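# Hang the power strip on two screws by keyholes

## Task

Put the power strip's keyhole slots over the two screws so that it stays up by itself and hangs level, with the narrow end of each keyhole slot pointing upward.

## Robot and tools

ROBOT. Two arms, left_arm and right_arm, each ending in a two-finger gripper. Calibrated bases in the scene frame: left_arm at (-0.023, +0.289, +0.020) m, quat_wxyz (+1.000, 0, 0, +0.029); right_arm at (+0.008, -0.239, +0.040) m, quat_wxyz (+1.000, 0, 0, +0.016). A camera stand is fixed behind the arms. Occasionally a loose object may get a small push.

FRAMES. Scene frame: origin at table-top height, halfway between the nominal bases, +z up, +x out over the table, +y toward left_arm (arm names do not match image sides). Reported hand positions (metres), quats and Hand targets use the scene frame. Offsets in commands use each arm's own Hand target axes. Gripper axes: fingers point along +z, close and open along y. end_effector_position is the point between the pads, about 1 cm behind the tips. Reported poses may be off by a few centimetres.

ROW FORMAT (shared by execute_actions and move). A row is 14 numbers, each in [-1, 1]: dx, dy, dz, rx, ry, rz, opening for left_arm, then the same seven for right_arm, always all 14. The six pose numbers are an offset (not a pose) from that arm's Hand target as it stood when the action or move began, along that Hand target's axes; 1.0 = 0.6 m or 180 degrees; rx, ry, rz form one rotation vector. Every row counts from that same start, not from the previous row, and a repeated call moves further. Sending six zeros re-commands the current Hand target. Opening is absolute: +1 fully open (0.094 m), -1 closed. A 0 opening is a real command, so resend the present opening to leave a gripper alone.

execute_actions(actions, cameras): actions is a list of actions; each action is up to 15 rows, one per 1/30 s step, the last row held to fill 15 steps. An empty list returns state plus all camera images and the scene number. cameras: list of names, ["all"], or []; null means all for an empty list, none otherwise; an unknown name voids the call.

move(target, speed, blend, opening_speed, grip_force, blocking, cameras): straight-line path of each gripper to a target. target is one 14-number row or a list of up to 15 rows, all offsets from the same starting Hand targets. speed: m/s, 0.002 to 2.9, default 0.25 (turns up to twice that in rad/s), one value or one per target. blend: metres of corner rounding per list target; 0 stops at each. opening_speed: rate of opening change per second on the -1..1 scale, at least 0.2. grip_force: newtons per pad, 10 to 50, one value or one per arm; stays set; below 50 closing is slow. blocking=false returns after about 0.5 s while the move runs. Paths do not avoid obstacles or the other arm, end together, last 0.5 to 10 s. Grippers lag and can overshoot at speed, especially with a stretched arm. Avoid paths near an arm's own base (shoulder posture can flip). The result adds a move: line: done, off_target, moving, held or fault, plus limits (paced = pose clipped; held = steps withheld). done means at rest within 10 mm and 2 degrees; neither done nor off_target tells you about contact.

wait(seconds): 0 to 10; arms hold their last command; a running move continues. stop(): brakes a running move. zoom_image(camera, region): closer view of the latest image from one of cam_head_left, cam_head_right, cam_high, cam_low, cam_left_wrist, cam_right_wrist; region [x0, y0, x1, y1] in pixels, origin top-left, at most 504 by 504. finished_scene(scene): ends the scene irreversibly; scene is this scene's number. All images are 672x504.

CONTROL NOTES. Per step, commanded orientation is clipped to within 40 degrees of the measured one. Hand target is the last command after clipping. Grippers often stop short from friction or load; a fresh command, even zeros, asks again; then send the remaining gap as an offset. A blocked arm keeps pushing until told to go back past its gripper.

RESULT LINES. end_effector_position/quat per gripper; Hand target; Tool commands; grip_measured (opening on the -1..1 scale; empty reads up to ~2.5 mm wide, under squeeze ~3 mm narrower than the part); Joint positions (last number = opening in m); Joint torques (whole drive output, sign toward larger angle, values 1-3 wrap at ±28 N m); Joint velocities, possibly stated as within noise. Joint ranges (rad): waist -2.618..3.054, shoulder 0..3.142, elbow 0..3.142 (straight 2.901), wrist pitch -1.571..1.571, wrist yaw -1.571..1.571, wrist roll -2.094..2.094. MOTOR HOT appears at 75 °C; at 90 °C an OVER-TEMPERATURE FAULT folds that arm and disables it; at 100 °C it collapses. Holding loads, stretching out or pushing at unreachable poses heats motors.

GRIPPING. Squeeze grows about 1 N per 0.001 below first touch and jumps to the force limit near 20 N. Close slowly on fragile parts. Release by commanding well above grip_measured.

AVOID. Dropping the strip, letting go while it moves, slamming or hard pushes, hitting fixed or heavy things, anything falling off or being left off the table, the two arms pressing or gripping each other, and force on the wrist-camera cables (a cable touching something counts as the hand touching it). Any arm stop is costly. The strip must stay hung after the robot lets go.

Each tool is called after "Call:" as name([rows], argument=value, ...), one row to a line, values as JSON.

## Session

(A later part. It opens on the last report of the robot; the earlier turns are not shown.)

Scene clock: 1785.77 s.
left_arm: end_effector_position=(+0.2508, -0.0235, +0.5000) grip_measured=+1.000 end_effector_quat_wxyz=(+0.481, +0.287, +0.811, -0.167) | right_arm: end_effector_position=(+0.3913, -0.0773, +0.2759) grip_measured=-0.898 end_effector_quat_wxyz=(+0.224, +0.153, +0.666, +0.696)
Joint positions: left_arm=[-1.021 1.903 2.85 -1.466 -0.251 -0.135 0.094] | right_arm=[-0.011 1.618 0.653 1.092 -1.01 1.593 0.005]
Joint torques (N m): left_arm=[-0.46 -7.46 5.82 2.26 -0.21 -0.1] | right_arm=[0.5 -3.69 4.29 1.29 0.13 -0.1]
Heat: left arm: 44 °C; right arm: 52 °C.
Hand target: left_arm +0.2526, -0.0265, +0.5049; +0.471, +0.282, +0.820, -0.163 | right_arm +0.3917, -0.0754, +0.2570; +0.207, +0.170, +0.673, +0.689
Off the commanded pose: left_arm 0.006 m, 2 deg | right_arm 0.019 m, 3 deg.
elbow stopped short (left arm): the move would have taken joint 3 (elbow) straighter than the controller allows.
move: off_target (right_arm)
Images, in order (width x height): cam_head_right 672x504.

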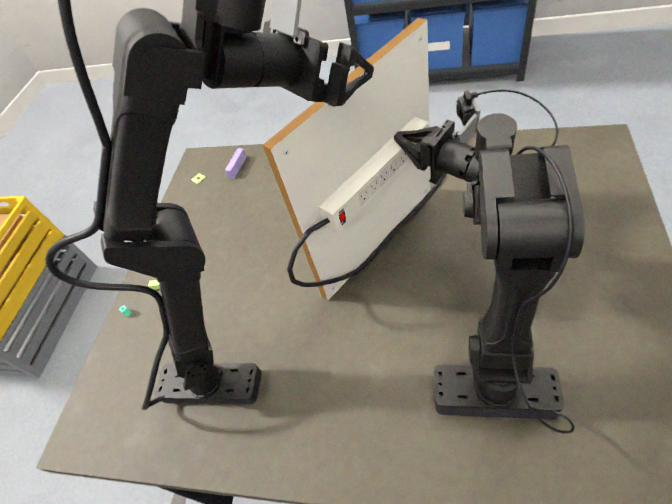

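Call:
move(target=[0,0,0,0,0,0,1.0, 0,0.02,0,0,0,0,-0.9], speed=0.03, cameras=["cam_head_right"])

Call:
zoom_image(camera="cam_head_right", region=[400, 100, 440, 140])

Call:
move(target=[0,0,0,0,0,0,1.0, 0,0.025,0,0,0,0,-0.9], speed=0.03, cameras=["cam_head_right"])

Call:
zoom_image(camera="cam_head_right", region=[400, 100, 440, 140])

Scene clock: 1796.67 s.
left_arm: end_effector_position=(+0.2508, -0.0235, +0.5000) grip_measured=+1.000 end_effector_quat_wxyz=(+0.481, +0.287, +0.811, -0.167) | right_arm: end_effector_position=(+0.3912, -0.0772, +0.2751) grip_measured=-0.899 end_effector_quat_wxyz=(+0.221, +0.154, +0.666, +0.695)
Joint positions: left_arm=[-1.021 1.903 2.85 -1.466 -0.251 -0.135 0.094] | right_arm=[-0.011 1.619 0.653 1.088 -1.012 1.595 0.005]
Joint torques (N m): left_arm=[-0.46 -7.47 5.81 2.26 -0.21 -0.1] | right_arm=[0.49 -6.57 5.61 0.87 0.12 -0.07]
Heat: left arm: 44 °C; right arm: 51 °C.
Hand target: left_arm +0.2526, -0.0265, +0.5049; +0.471, +0.282, +0.820, -0.163 | right_arm +0.3911, -0.0755, +0.2689; +0.207, +0.170, +0.673, +0.689
Off the commanded pose: left_arm 0.006 m, 2 deg | right_arm 0.006 m, 3 deg.
elbow stopped short (left arm): the move would have taken joint 3 (elbow) straighter than the controller allows.
move: off_target (right_arm)
Images, in order (width x height): cam_head_right 672x504.

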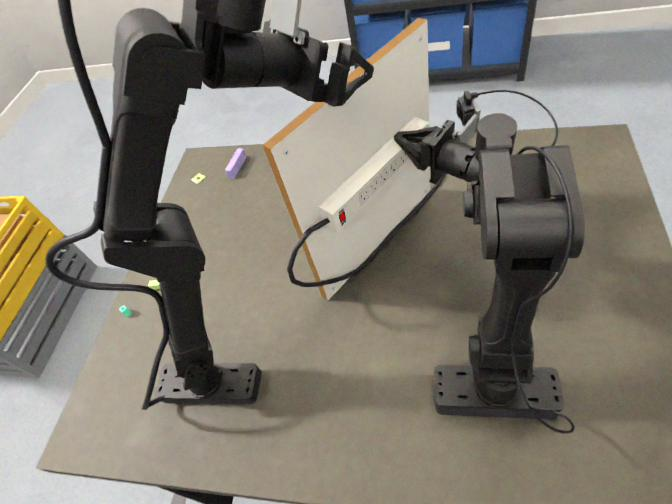

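Scaled by 12.600.

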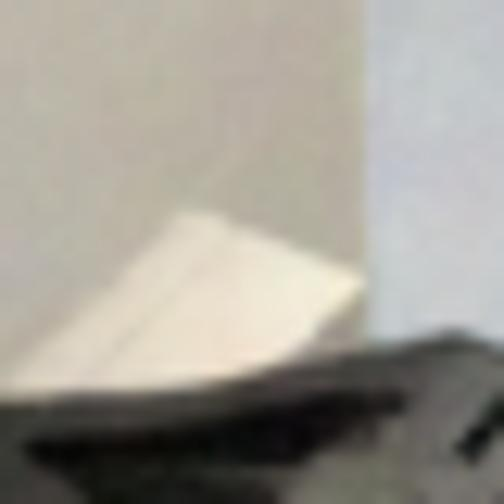

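Scene clock: 1797.73 s.
left_arm: end_effector_position=(+0.2508, -0.0235, +0.5000) grip_measured=+1.000 end_effector_quat_wxyz=(+0.481, +0.287, +0.811, -0.167) | right_arm: end_effector_position=(+0.3899, -0.0781, +0.2742) grip_measured=-0.899 end_effector_quat_wxyz=(+0.204, +0.178, +0.671, +0.690)
Joint positions: left_arm=[-1.021 1.903 2.85 -1.466 -0.251 -0.135 0.094] | right_arm=[-0.011 1.578 0.656 0.987 -1.002 1.598 0.005]
Joint torques (N m): left_arm=[-0.44 -7.46 5.82 2.26 -0.22 -0.1] | right_arm=[0.46 -7.19 7.83 1.12 -0.01 -0.12]
Heat: left arm: 44 °C; right arm: 51 °C.
Hand target: left_arm +0.2526, -0.0265, +0.5049; +0.471, +0.282, +0.820, -0.163 | right_arm +0.3902, -0.0756, +0.2839; +0.207, +0.170, +0.673, +0.689
Off the commanded pose: left_arm 0.006 m, 2 deg | right_arm 0.010 m, 1 deg.
elbow stopped short (left arm): the move would have taken joint 3 (elbow) straighter than the controller allows.
move: done
Images, in order (width x height): cam_head_right 672x504.

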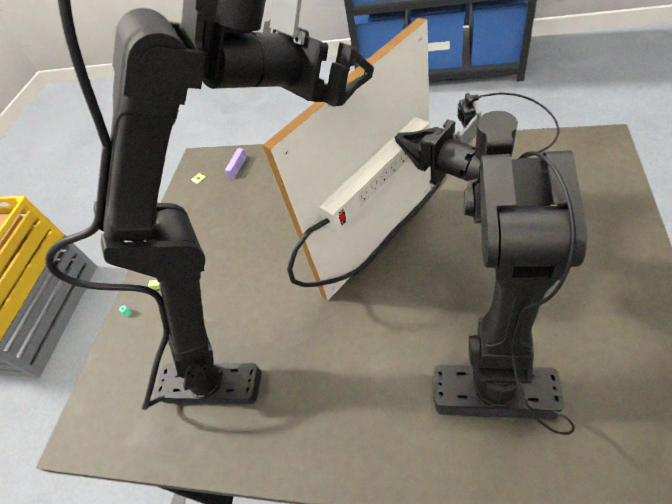

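Scaled by 12.600.

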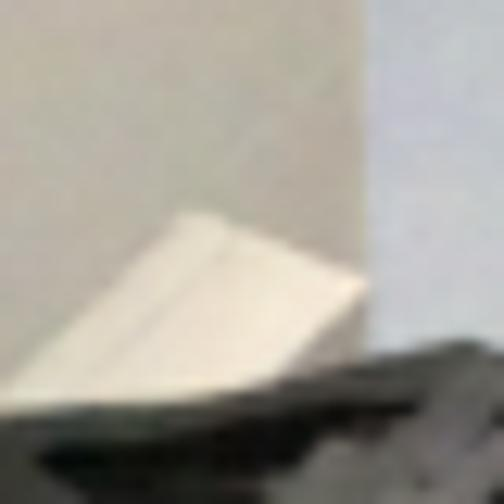

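Call:
move(target=[0,0,0,0,0,0,1.0, 0,0.035,0,0,0,0,-0.9], speed=0.03, cameras=["cam_head_right"])

Call:
zoom_image(camera="cam_head_right", region=[400, 100, 440, 140])

Call:
move(target=[0,0,0,0,0,0,1.0, 0,0.025,0,0,0,0,-0.9], speed=0.03, cameras=["cam_head_right"])

Call:
zoom_image(camera="cam_head_right", region=[400, 100, 440, 140])

Call:
zoom_image(camera="cam_head_right", region=[290, 90, 440, 230])

Scene clock: 1804.17 s.
left_arm: end_effector_position=(+0.2508, -0.0235, +0.5000) grip_measured=+1.000 end_effector_quat_wxyz=(+0.481, +0.287, +0.811, -0.167) | right_arm: end_effector_position=(+0.3890, -0.0781, +0.2808) grip_measured=-0.899 end_effector_quat_wxyz=(+0.185, +0.198, +0.677, +0.684)
Joint positions: left_arm=[-1.021 1.903 2.85 -1.466 -0.251 -0.135 0.094] | right_arm=[-0.011 1.527 0.686 0.847 -1.002 1.598 0.005]
Joint torques (N m): left_arm=[-0.44 -7.47 5.82 2.26 -0.21 -0.1] | right_arm=[0.4 -7.86 9.02 1.45 -0.04 -0.13]
Heat: left arm: 44 °C; right arm: 52 °C.
Hand target: left_arm +0.2526, -0.0265, +0.5049; +0.471, +0.282, +0.820, -0.163 | right_arm +0.3891, -0.0758, +0.3048; +0.207, +0.170, +0.673, +0.689
Off the commanded pose: left_arm 0.006 m, 2 deg | right_arm 0.024 m, 4 deg.
elbow stopped short (left arm): the move would have taken joint 3 (elbow) straighter than the controller allows.
move: off_target (right_arm)
Images, in order (width x height): cam_head_right 672x504.

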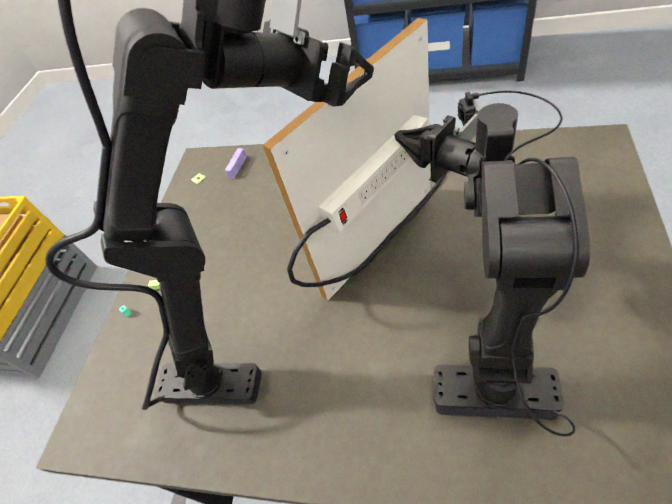

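Scaled by 12.600.

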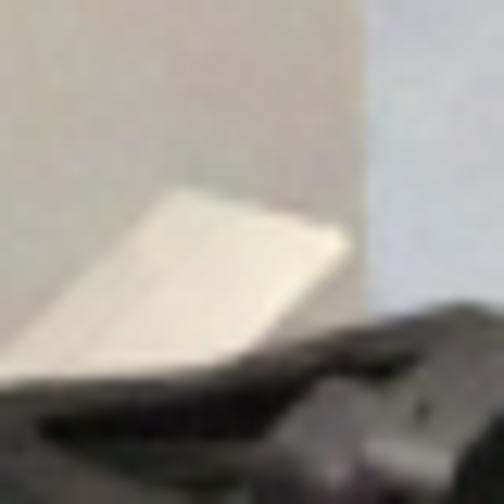

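Scene clock: 1805.30 s.
left_arm: end_effector_position=(+0.2508, -0.0235, +0.5000) grip_measured=+1.000 end_effector_quat_wxyz=(+0.481, +0.287, +0.811, -0.167) | right_arm: end_effector_position=(+0.3890, -0.0782, +0.2942) grip_measured=-0.899 end_effector_quat_wxyz=(+0.182, +0.201, +0.678, +0.683)
Joint positions: left_arm=[-1.021 1.903 2.85 -1.466 -0.251 -0.135 0.094] | right_arm=[-0.011 1.49 0.721 0.769 -1.002 1.598 0.005]
Joint torques (N m): left_arm=[-0.44 -7.47 5.81 2.27 -0.21 -0.1] | right_arm=[0.43 -7.73 9.28 1.46 -0.05 -0.13]
Heat: left arm: 44 °C; right arm: 52 °C.
Hand target: left_arm +0.2526, -0.0265, +0.5049; +0.471, +0.282, +0.820, -0.163 | right_arm +0.3882, -0.0759, +0.3199; +0.207, +0.170, +0.673, +0.689
Off the commanded pose: left_arm 0.006 m, 2 deg | right_arm 0.026 m, 5 deg.
elbow stopped short (left arm): the move would have taken joint 3 (elbow) straighter than the controller allows.
move: off_target (right_arm)
Images, in order (width x height): cam_head_right 672x504.

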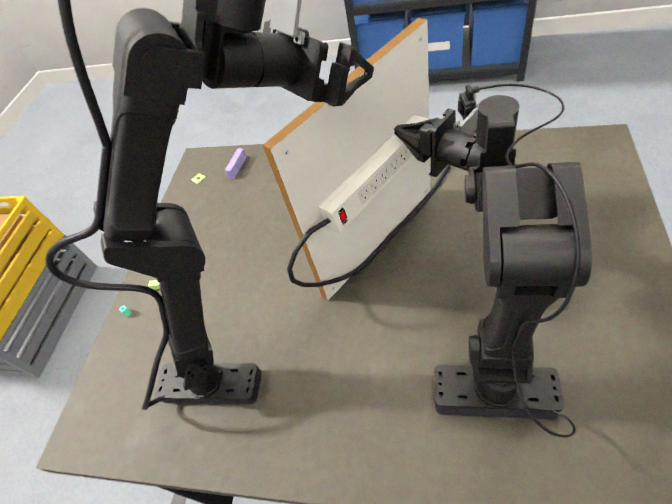

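Scaled by 12.600.

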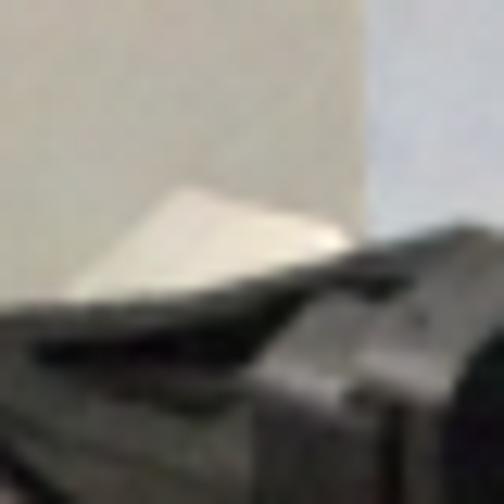

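Scaled by 3.360.

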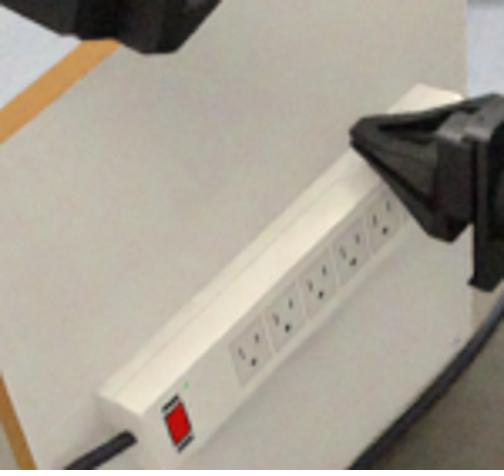

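Call:
move(target=[0,0,0,0,0,0,1.0, 0.05,0.08,-0.12,0,0,0,-0.9], speed=0.1, cameras=["all"])

Scene clock: 1820.23 s.
left_arm: end_effector_position=(+0.2508, -0.0235, +0.5000) grip_measured=+1.000 end_effector_quat_wxyz=(+0.481, +0.287, +0.811, -0.167) | right_arm: end_effector_position=(+0.3278, -0.1215, +0.3647) grip_measured=-0.899 end_effector_quat_wxyz=(+0.204, +0.173, +0.673, +0.690)
Joint positions: left_arm=[-1.021 1.903 2.85 -1.466 -0.251 -0.135 0.094] | right_arm=[-0.199 1.151 0.721 0.525 -1.198 1.623 0.005]
Joint torques (N m): left_arm=[-0.46 -7.45 5.82 2.26 -0.21 -0.1] | right_arm=[-0.62 -4.48 5.68 1.35 -0.04 -0.05]
Heat: left arm: 44 °C; right arm: 53 °C.
Hand target: left_arm +0.2526, -0.0265, +0.5049; +0.471, +0.282, +0.820, -0.163 | right_arm +0.3228, -0.1226, +0.3639; +0.207, +0.170, +0.673, +0.689
Off the commanded pose: left_arm 0.006 m, 2 deg | right_arm 0.005 m, 0 deg.
elbow stopped short (left arm): the move would have taken joint 3 (elbow) straighter than the controller allows.
move: done

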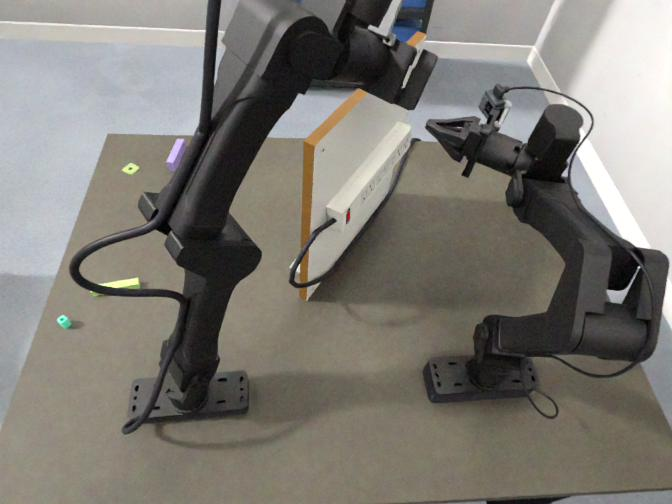

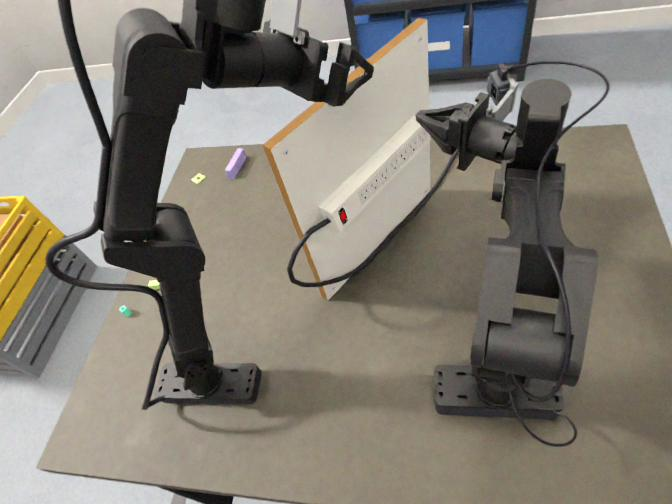

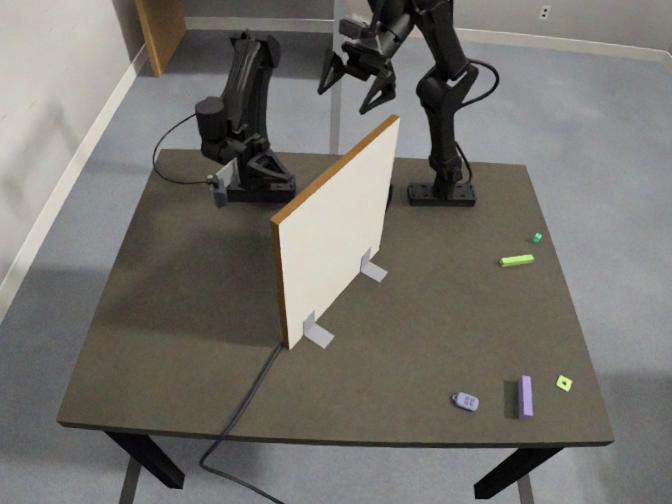

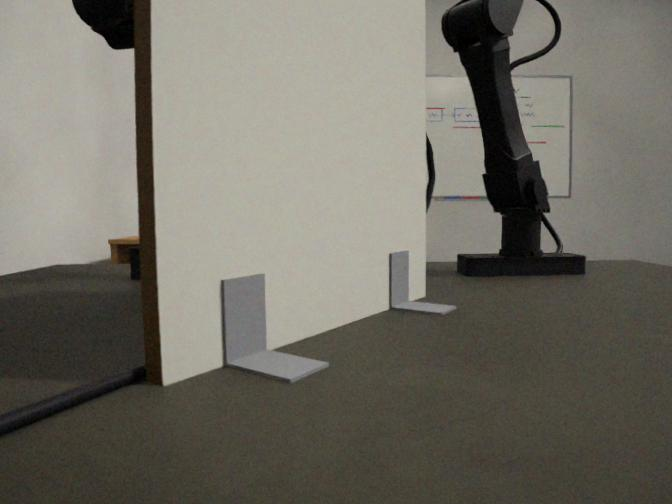

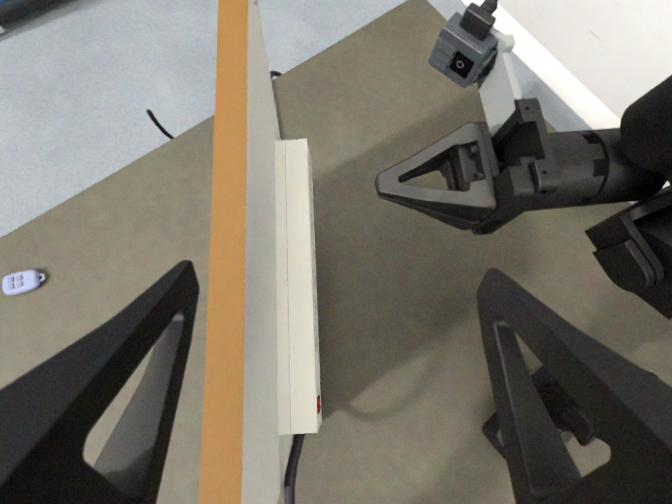

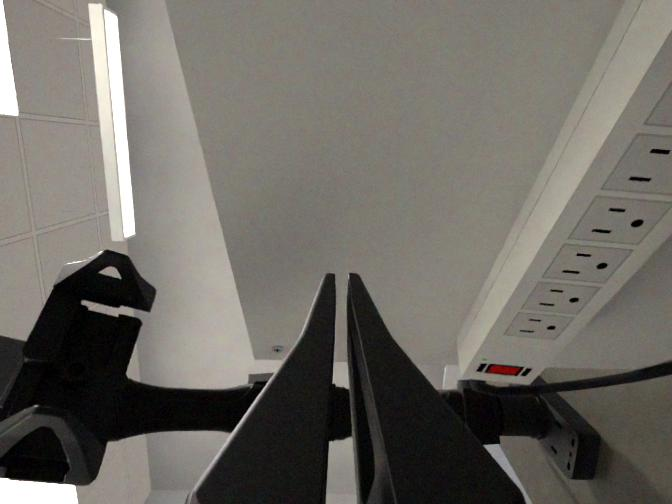

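Call:
zoom_image(camera="cam_head_right", region=[260, 100, 480, 310])

Call:
zoom_image(camera="cam_head_left", region=[260, 110, 460, 310])

Call:
zoom_image(camera="cam_left_wrist", region=[200, 100, 460, 504])

Call:
zoom_image(camera="cam_high", region=[180, 300, 400, 504])

Scaled by 2.291.

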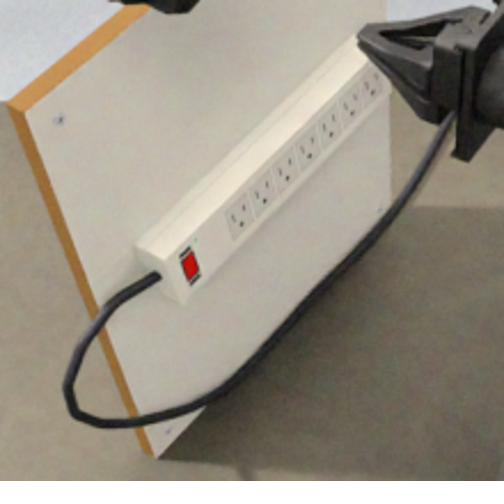

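Scaled by 2.520.

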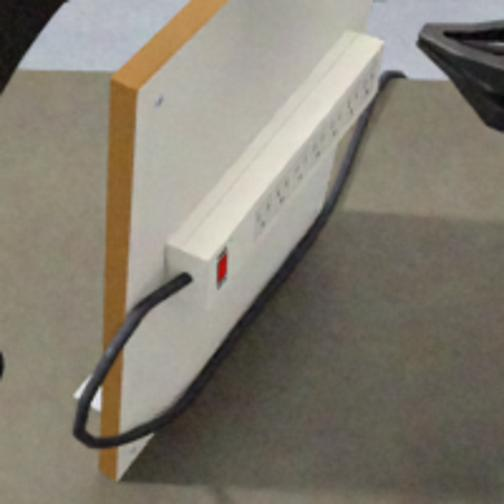

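Scaled by 1.248.

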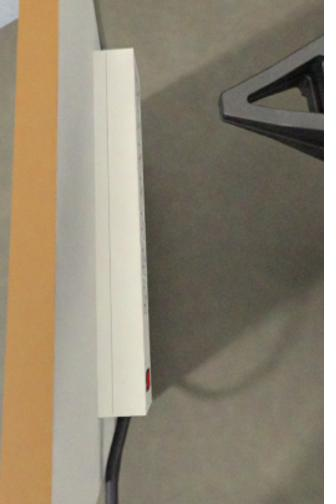

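Scaled by 2.291.

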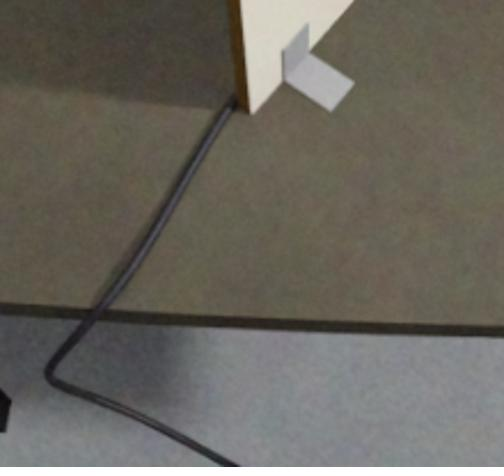

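Call:
move([
  [0,0,0,0,0,0,1.0, -0.05,0,-0.10,0.1,0,0,-0.5],
  [0,0,0,0,0,0,1.0, -0.151,-0.058,-0.1375,0.5116,-0.007,0.0287,-0.5],
], speed=0.15, blend=[0.04,0], cameras=["cam_head_right","cam_right_wrist"])

Scene clock: 1896.57 s.
left_arm: end_effector_position=(+0.2508, -0.0235, +0.5000) grip_measured=+1.000 end_effector_quat_wxyz=(+0.481, +0.287, +0.811, -0.167) | right_arm: end_effector_position=(+0.3543, -0.2405, +0.3248) grip_measured=-0.502 end_effector_quat_wxyz=(+0.168, +0.298, +0.938, +0.058)
Joint positions: left_arm=[-1.021 1.903 2.85 -1.466 -0.251 -0.135 0.094] | right_arm=[-0.046 1.677 2.019 -1.556 -0.012 0.604 0.023]
Joint torques (N m): left_arm=[-0.44 -7.47 5.82 2.26 -0.21 -0.1] | right_arm=[0.64 -4.56 8.29 0.8 0.07 0.05]
Heat: left arm: 44 °C; right arm: 51 °C.
Hand target: left_arm +0.2526, -0.0265, +0.5049; +0.471, +0.282, +0.820, -0.163 | right_arm +0.3599, -0.2397, +0.3302; +0.000, +0.301, +0.954, +0.000
Off the commanded pose: left_arm 0.006 m, 2 deg | right_arm 0.008 m, 20 deg.
elbow stopped short (left arm): the move would have taken joint 3 (elbow) straighter than the controller allows.
joint sent to its limit (right arm) — joint 4 (wrist pitch), lower limit. The joint targets are off in orientation, not in position.
move: off_target (right_arm)
Images, in order (width x height): cam_head_right 672x504, cam_right_wrist 672x504.

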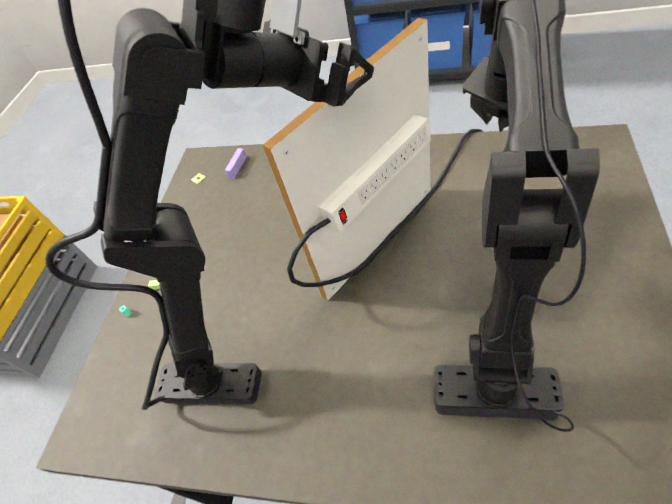

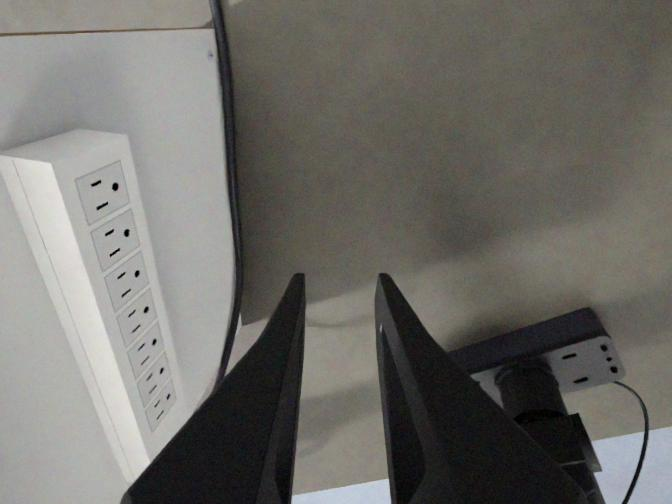

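Call:
move(target=[0,0,0,0,0,0,1.0, -0.153,0.189,0.283,0,0,0,-0.2], speed=0.15, cameras=["cam_head_right","cam_right_wrist","cam_high"])

Scene clock: 1903.33 s.
left_arm: end_effector_position=(+0.2508, -0.0235, +0.5000) grip_measured=+1.000 end_effector_quat_wxyz=(+0.481, +0.287, +0.811, -0.167) | right_arm: end_effector_position=(+0.4947, -0.2023, +0.1609) grip_measured=-0.202 end_effector_quat_wxyz=(+0.050, +0.300, +0.952, +0.021)
Joint positions: left_arm=[-1.021 1.903 2.85 -1.466 -0.251 -0.135 0.094] | right_arm=[0.041 2.446 2.539 -1.556 -0.002 0.683 0.037]
Joint torques (N m): left_arm=[-0.44 -7.46 5.81 2.26 -0.21 -0.1] | right_arm=[0.49 -10.04 8.44 0.35 0.01 0.08]
Heat: left arm: 44 °C; right arm: 52 °C.
Hand target: left_arm +0.2526, -0.0265, +0.5049; +0.471, +0.282, +0.820, -0.163 | right_arm +0.5001, -0.1995, +0.1603; +0.000, +0.301, +0.954, +0.000
Off the commanded pose: left_arm 0.006 m, 2 deg | right_arm 0.006 m, 6 deg.
elbow stopped short (left arm): the move would have taken joint 3 (elbow) straighter than the controller allows.
joint sent to its limit (right arm) — joint 4 (wrist pitch), lower limit. The joint targets are off in orientation, not in position.
move: off_target (right_arm)
Images, in order (width x height): cam_head_right 672x504, cam_high 672x504, cam_right_wrist 672x504.

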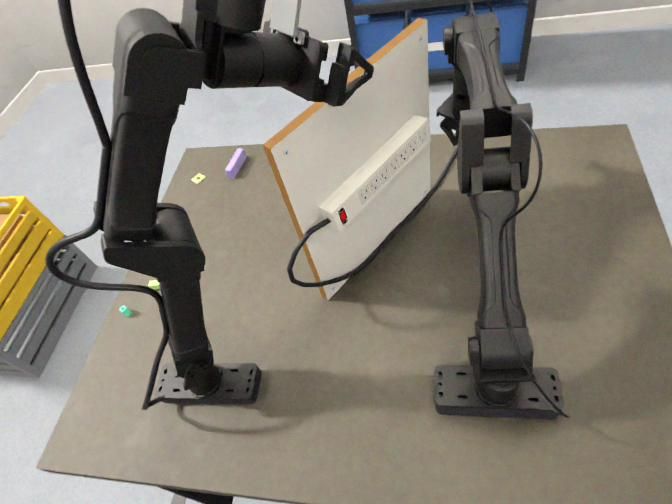

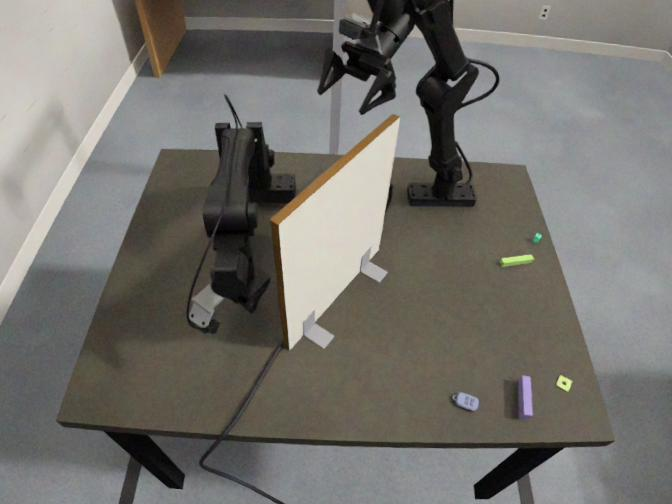

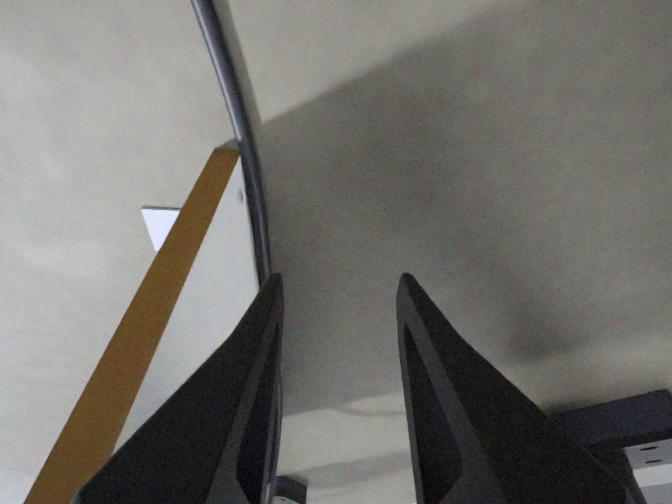

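Call:
move(target=[0,0,0,0,0,0,1.0, -0.107,0.075,0.05,0,0,0,-0.2], speed=0.12, cameras=["cam_head_right","cam_right_wrist","cam_high"])

Scene clock: 1918.90 s.
left_arm: end_effector_position=(+0.2508, -0.0235, +0.5000) grip_measured=+1.000 end_effector_quat_wxyz=(+0.481, +0.287, +0.811, -0.167) | right_arm: end_effector_position=(+0.5700, -0.1969, +0.1345) grip_measured=-0.202 end_effector_quat_wxyz=(+0.140, +0.297, +0.943, +0.057)
Joint positions: left_arm=[-1.021 1.903 2.85 -1.466 -0.251 -0.135 0.094] | right_arm=[0.041 2.676 2.83 -1.422 -0.002 0.683 0.037]
Joint torques (N m): left_arm=[-0.44 -7.46 5.82 2.27 -0.21 -0.1] | right_arm=[-0.47 -10.52 8.87 0.82 -0.02 -0.06]
Heat: left arm: 44 °C; right arm: 51 °C.
Hand target: left_arm +0.2526, -0.0265, +0.5049; +0.471, +0.282, +0.820, -0.163 | right_arm +0.5786, -0.1995, +0.1303; +0.000, +0.301, +0.954, +0.000
Off the commanded pose: left_arm 0.006 m, 2 deg | right_arm 0.010 m, 17 deg.
elbow stopped short (left arm): the move would have taken joint 3 (elbow) straighter than the controller allows.
elbow stopped short (right arm): the move would have taken joint 3 (elbow) straighter than the controller allows.
move: off_target (right_arm)
Images, in order (width x height): cam_head_right 672x504, cam_high 672x504, cam_right_wrist 672x504.

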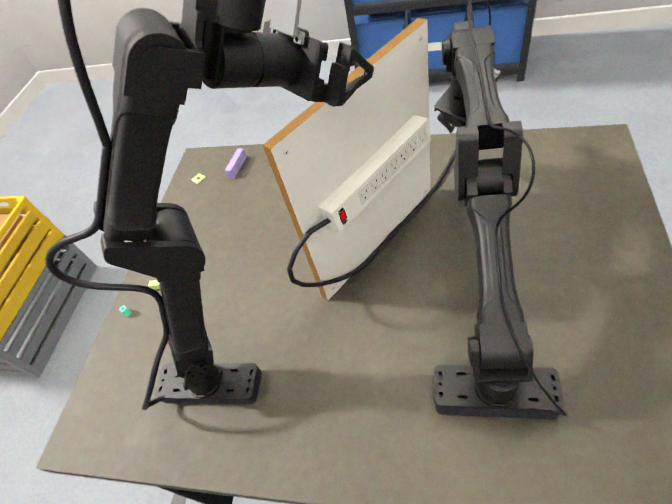

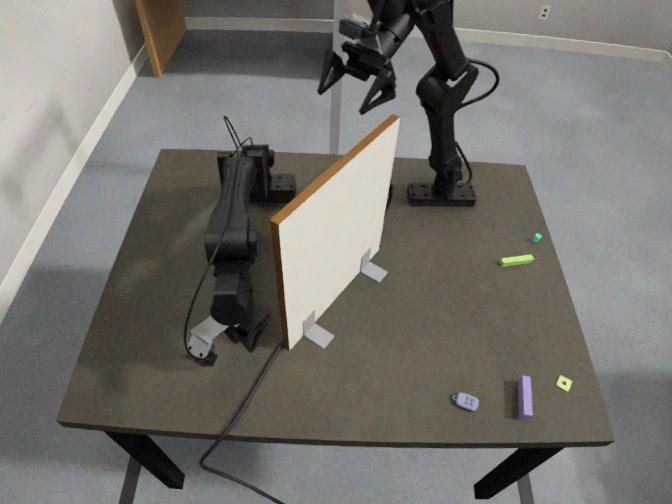

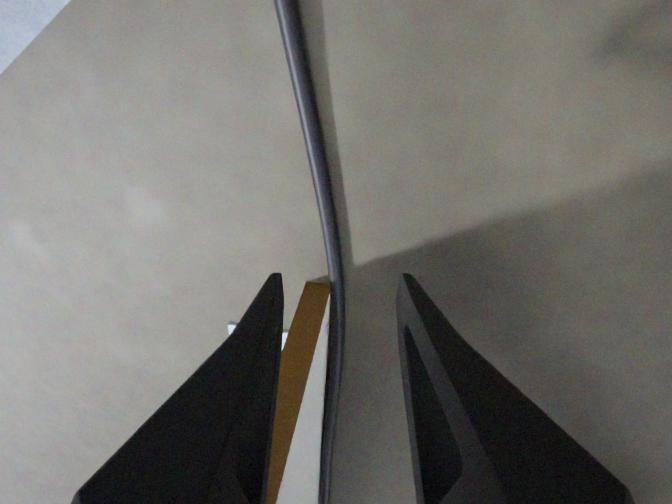

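Call:
move(target=[0,0,0,0,0,0,1.0, 0.0,0.008,0.12,0,0,0,-0.2], speed=0.08, cameras=["cam_right_wrist","cam_high"])

Scene clock: 1927.00 s.
left_arm: end_effector_position=(+0.2508, -0.0235, +0.5000) grip_measured=+1.000 end_effector_quat_wxyz=(+0.481, +0.287, +0.811, -0.167) | right_arm: end_effector_position=(+0.5738, -0.1966, +0.0639) grip_measured=-0.202 end_effector_quat_wxyz=(+0.100, +0.299, +0.948, +0.041)
Joint positions: left_arm=[-1.021 1.903 2.85 -1.466 -0.251 -0.135 0.094] | right_arm=[0.041 2.811 2.83 -1.373 -0.002 0.683 0.037]
Joint torques (N m): left_arm=[-0.46 -7.47 5.82 2.27 -0.21 -0.1] | right_arm=[0.05 -10.99 8.98 0.71 0.01 0.03]
Heat: left arm: 44 °C; right arm: 52 °C.
Hand target: left_arm +0.2526, -0.0265, +0.5049; +0.471, +0.282, +0.820, -0.163 | right_arm +0.5813, -0.1956, +0.0583; +0.000, +0.301, +0.954, +0.000
Off the commanded pose: left_arm 0.006 m, 2 deg | right_arm 0.009 m, 12 deg.
elbow stopped short (left arm): the move would have taken joint 3 (elbow) straighter than the controller allows.
elbow stopped short (right arm): the move would have taken joint 3 (elbow) straighter than the controller allows.
move: off_target (right_arm)
Images, in order (width x height): cam_high 672x504, cam_right_wrist 672x504.

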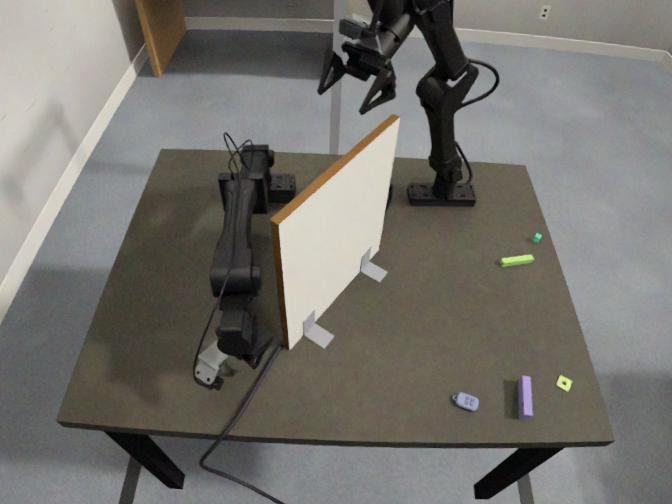

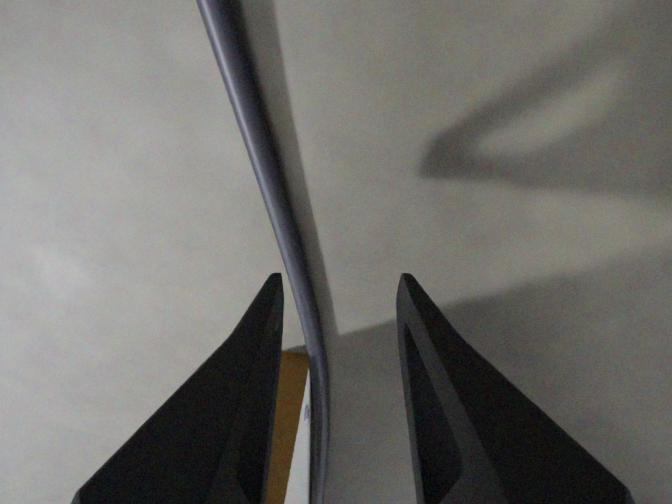

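Call:
move([
  [0,0,0,0,0,0,1.0, 0.0,0.033,0.0,0,0,0,-0.2],
  [0,0,0,0,0,0,1.0, 0.0,0.036,0.04,0,0,0,-0.2],
], speed=0.05, cameras=["cam_right_wrist","cam_high"])

Scene clock: 1936.40 s.
left_arm: end_effector_position=(+0.2508, -0.0235, +0.5000) grip_measured=+1.000 end_effector_quat_wxyz=(+0.481, +0.287, +0.811, -0.167) | right_arm: end_effector_position=(+0.5872, -0.1834, +0.0412) grip_measured=-0.202 end_effector_quat_wxyz=(+0.113, +0.300, +0.946, +0.049)
Joint positions: left_arm=[-1.021 1.903 2.85 -1.466 -0.251 -0.135 0.094] | right_arm=[0.062 2.86 2.83 -1.293 -0.002 0.707 0.037]
Joint torques (N m): left_arm=[-0.46 -7.46 5.79 2.27 -0.21 -0.1] | right_arm=[0.68 -11.1 9.1 0.72 0.02 0.06]
Heat: left arm: 44 °C; right arm: 53 °C.
Hand target: left_arm +0.2526, -0.0265, +0.5049; +0.471, +0.282, +0.820, -0.163 | right_arm +0.5937, -0.1781, +0.0342; +0.000, +0.301, +0.954, +0.000
Off the commanded pose: left_arm 0.006 m, 2 deg | right_arm 0.011 m, 14 deg.
elbow stopped short (left arm): the move would have taken joint 3 (elbow) straighter than the controller allows.
elbow stopped short (right arm): the move would have taken joint 3 (elbow) straighter than the controller allows.
move: off_target (right_arm)
Images, in order (width x height): cam_high 672x504, cam_right_wrist 672x504.

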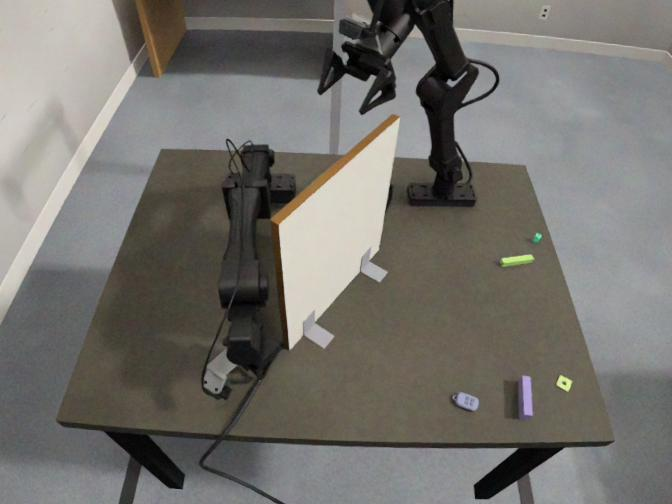

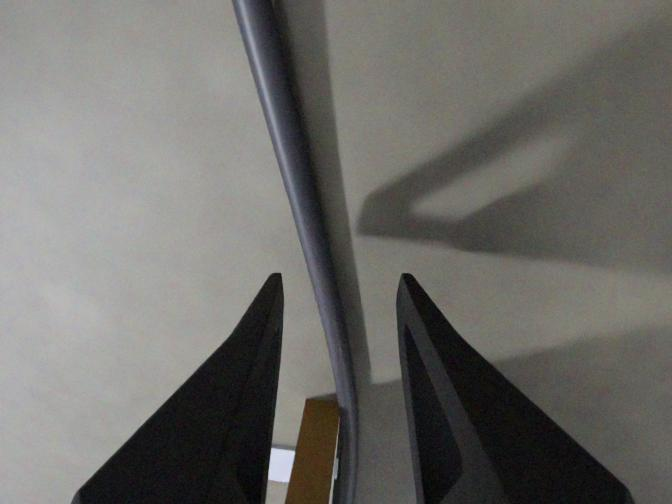

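Call:
move(target=[0,0,0,0,0,0,1.0, 0.01,0.010,0.022,0,0,0,-0.2], speed=0.03, cameras=["cam_right_wrist"])

Scene clock: 1943.33 s.
left_arm: end_effector_position=(+0.2508, -0.0235, +0.5000) grip_measured=+1.000 end_effector_quat_wxyz=(+0.481, +0.287, +0.811, -0.167) | right_arm: end_effector_position=(+0.5860, -0.1739, +0.0284) grip_measured=-0.202 end_effector_quat_wxyz=(+0.107, +0.299, +0.947, +0.048)
Joint positions: left_arm=[-1.021 1.903 2.85 -1.466 -0.251 -0.135 0.094] | right_arm=[0.078 2.884 2.83 -1.281 -0.002 0.722 0.037]
Joint torques (N m): left_arm=[-0.46 -7.47 5.82 2.26 -0.21 -0.1] | right_arm=[0.53 -11 9.07 0.67 0.02 0.09]
Heat: left arm: 44 °C; right arm: 53 °C.
Hand target: left_arm +0.2526, -0.0265, +0.5049; +0.471, +0.282, +0.820, -0.163 | right_arm +0.5922, -0.1697, +0.0210; +0.000, +0.301, +0.954, +0.000
Off the commanded pose: left_arm 0.006 m, 2 deg | right_arm 0.011 m, 13 deg.
elbow stopped short (left arm): the move would have taken joint 3 (elbow) straighter than the controller allows.
elbow stopped short (right arm): the move would have taken joint 3 (elbow) straighter than the controller allows.
move: off_target (right_arm)
Images, in order (width x height): cam_right_wrist 672x504.

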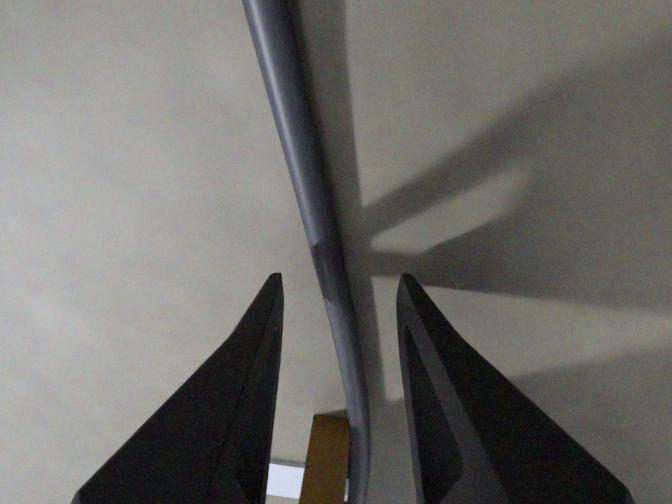

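Call:
move(target=[0,0,0,0,0,0,1.0, 0.01,0.003,0.015,0,0,0,-0.2], speed=0.03, cameras=["cam_right_wrist"])

Scene clock: 1951.33 s.
left_arm: end_effector_position=(+0.2508, -0.0235, +0.5000) grip_measured=+1.000 end_effector_quat_wxyz=(+0.481, +0.287, +0.811, -0.167) | right_arm: end_effector_position=(+0.5858, -0.1699, +0.0235) grip_measured=-0.202 end_effector_quat_wxyz=(+0.105, +0.300, +0.947, +0.049)
Joint positions: left_arm=[-1.021 1.903 2.85 -1.466 -0.251 -0.135 0.094] | right_arm=[0.085 2.895 2.832 -1.276 -0.002 0.731 0.037]
Joint torques (N m): left_arm=[-0.46 -7.47 5.81 2.26 -0.21 -0.1] | right_arm=[0.61 -10.7 8.98 0.63 0.04 0.03]
Heat: left arm: 44 °C; right arm: 54 °C.
Hand target: left_arm +0.2526, -0.0265, +0.5049; +0.471, +0.282, +0.820, -0.163 | right_arm +0.5883, -0.1648, +0.0121; +0.000, +0.301, +0.954, +0.000
Off the commanded pose: left_arm 0.006 m, 2 deg | right_arm 0.013 m, 13 deg.
elbow stopped short (left arm): the move would have taken joint 3 (elbow) straighter than the controller allows.
elbow stopped short (right arm): the move would have taken joint 3 (elbow) straighter than the controller allows.
move: off_target (right_arm)
Images, in order (width x height): cam_right_wrist 672x504.

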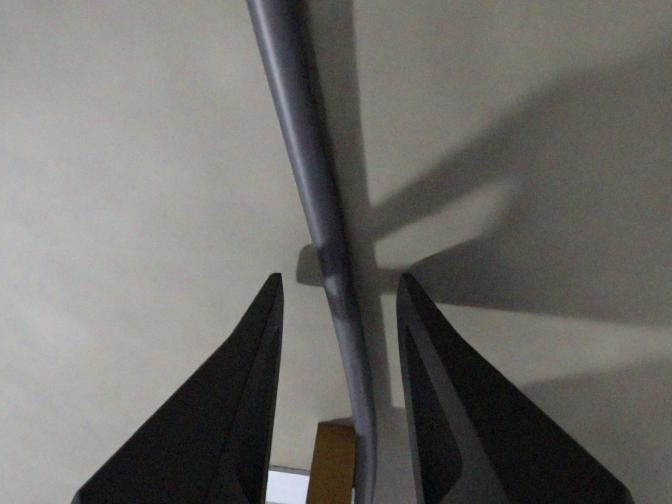

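Call:
move(target=[0,0,0,0,0,0,1.0, 0.01,0,0.012,0,0,0,-0.2], speed=0.02)

Call:
move(target=[0,0,0,0,0,0,1.0, 0,0,0,0,0,0,-1.0], opening_speed=0.5, cameras=["cam_right_wrist"])

Scene clock: 1959.97 s.
left_arm: end_effector_position=(+0.2508, -0.0235, +0.5000) grip_measured=+1.000 end_effector_quat_wxyz=(+0.481, +0.287, +0.811, -0.167) | right_arm: end_effector_position=(+0.5858, -0.1678, +0.0225) grip_measured=-0.202 end_effector_quat_wxyz=(+0.106, +0.301, +0.947, +0.047)
Joint positions: left_arm=[-1.021 1.903 2.85 -1.466 -0.251 -0.135 0.094] | right_arm=[0.09 2.9 2.839 -1.278 0.002 0.736 0.037]
Joint torques (N m): left_arm=[-0.46 -7.47 5.82 2.26 -0.21 -0.1] | right_arm=[0.92 -10.15 8.35 0.54 -0.02 0.07]
Heat: left arm: 44 °C; right arm: 53 °C.
Hand target: left_arm +0.2526, -0.0265, +0.5049; +0.471, +0.282, +0.820, -0.163 | right_arm +0.5833, -0.1614, +0.0047; +0.000, +0.301, +0.954, +0.000
Off the commanded pose: left_arm 0.006 m, 2 deg | right_arm 0.019 m, 13 deg.
elbow stopped short (left arm): the move would have taken joint 3 (elbow) straighter than the controller allows.
elbow stopped short (right arm): the move would have taken joint 3 (elbow) straighter than the controller allows.
move: off_target (right_arm)

Scene clock: 1961.77 s.
left_arm: end_effector_position=(+0.2508, -0.0235, +0.5000) grip_measured=+1.000 end_effector_quat_wxyz=(+0.481, +0.287, +0.811, -0.167) | right_arm: end_effector_position=(+0.5843, -0.1672, +0.0210) grip_measured=-0.834 end_effector_quat_wxyz=(+0.103, +0.301, +0.947, +0.046)
Joint positions: left_arm=[-1.021 1.903 2.85 -1.466 -0.251 -0.135 0.094] | right_arm=[0.091 2.902 2.839 -1.282 0.003 0.737 0.008]
Joint torques (N m): left_arm=[-0.46 -7.46 5.82 2.27 -0.21 -0.1] | right_arm=[0.77 -10.33 8.36 0.57 -0.01 0.06]
Heat: left arm: 44 °C; right arm: 54 °C.
Hand target: left_arm +0.2526, -0.0265, +0.5049; +0.471, +0.282, +0.820, -0.163 | right_arm +0.5834, -0.1614, +0.0048; +0.000, +0.301, +0.954, +0.000
Off the commanded pose: left_arm 0.006 m, 2 deg | right_arm 0.017 m, 13 deg.
elbow stopped short (left arm): the move would have taken joint 3 (elbow) straighter than the controller allows.
elbow stopped short (right arm): the move would have taken joint 3 (elbow) straighter than the controller allows.
move: off_target (right_arm)
Images, in order (width x height): cam_right_wrist 672x504.

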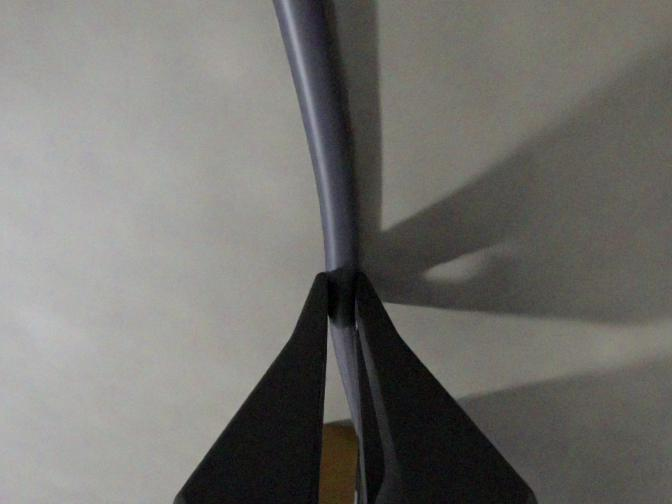

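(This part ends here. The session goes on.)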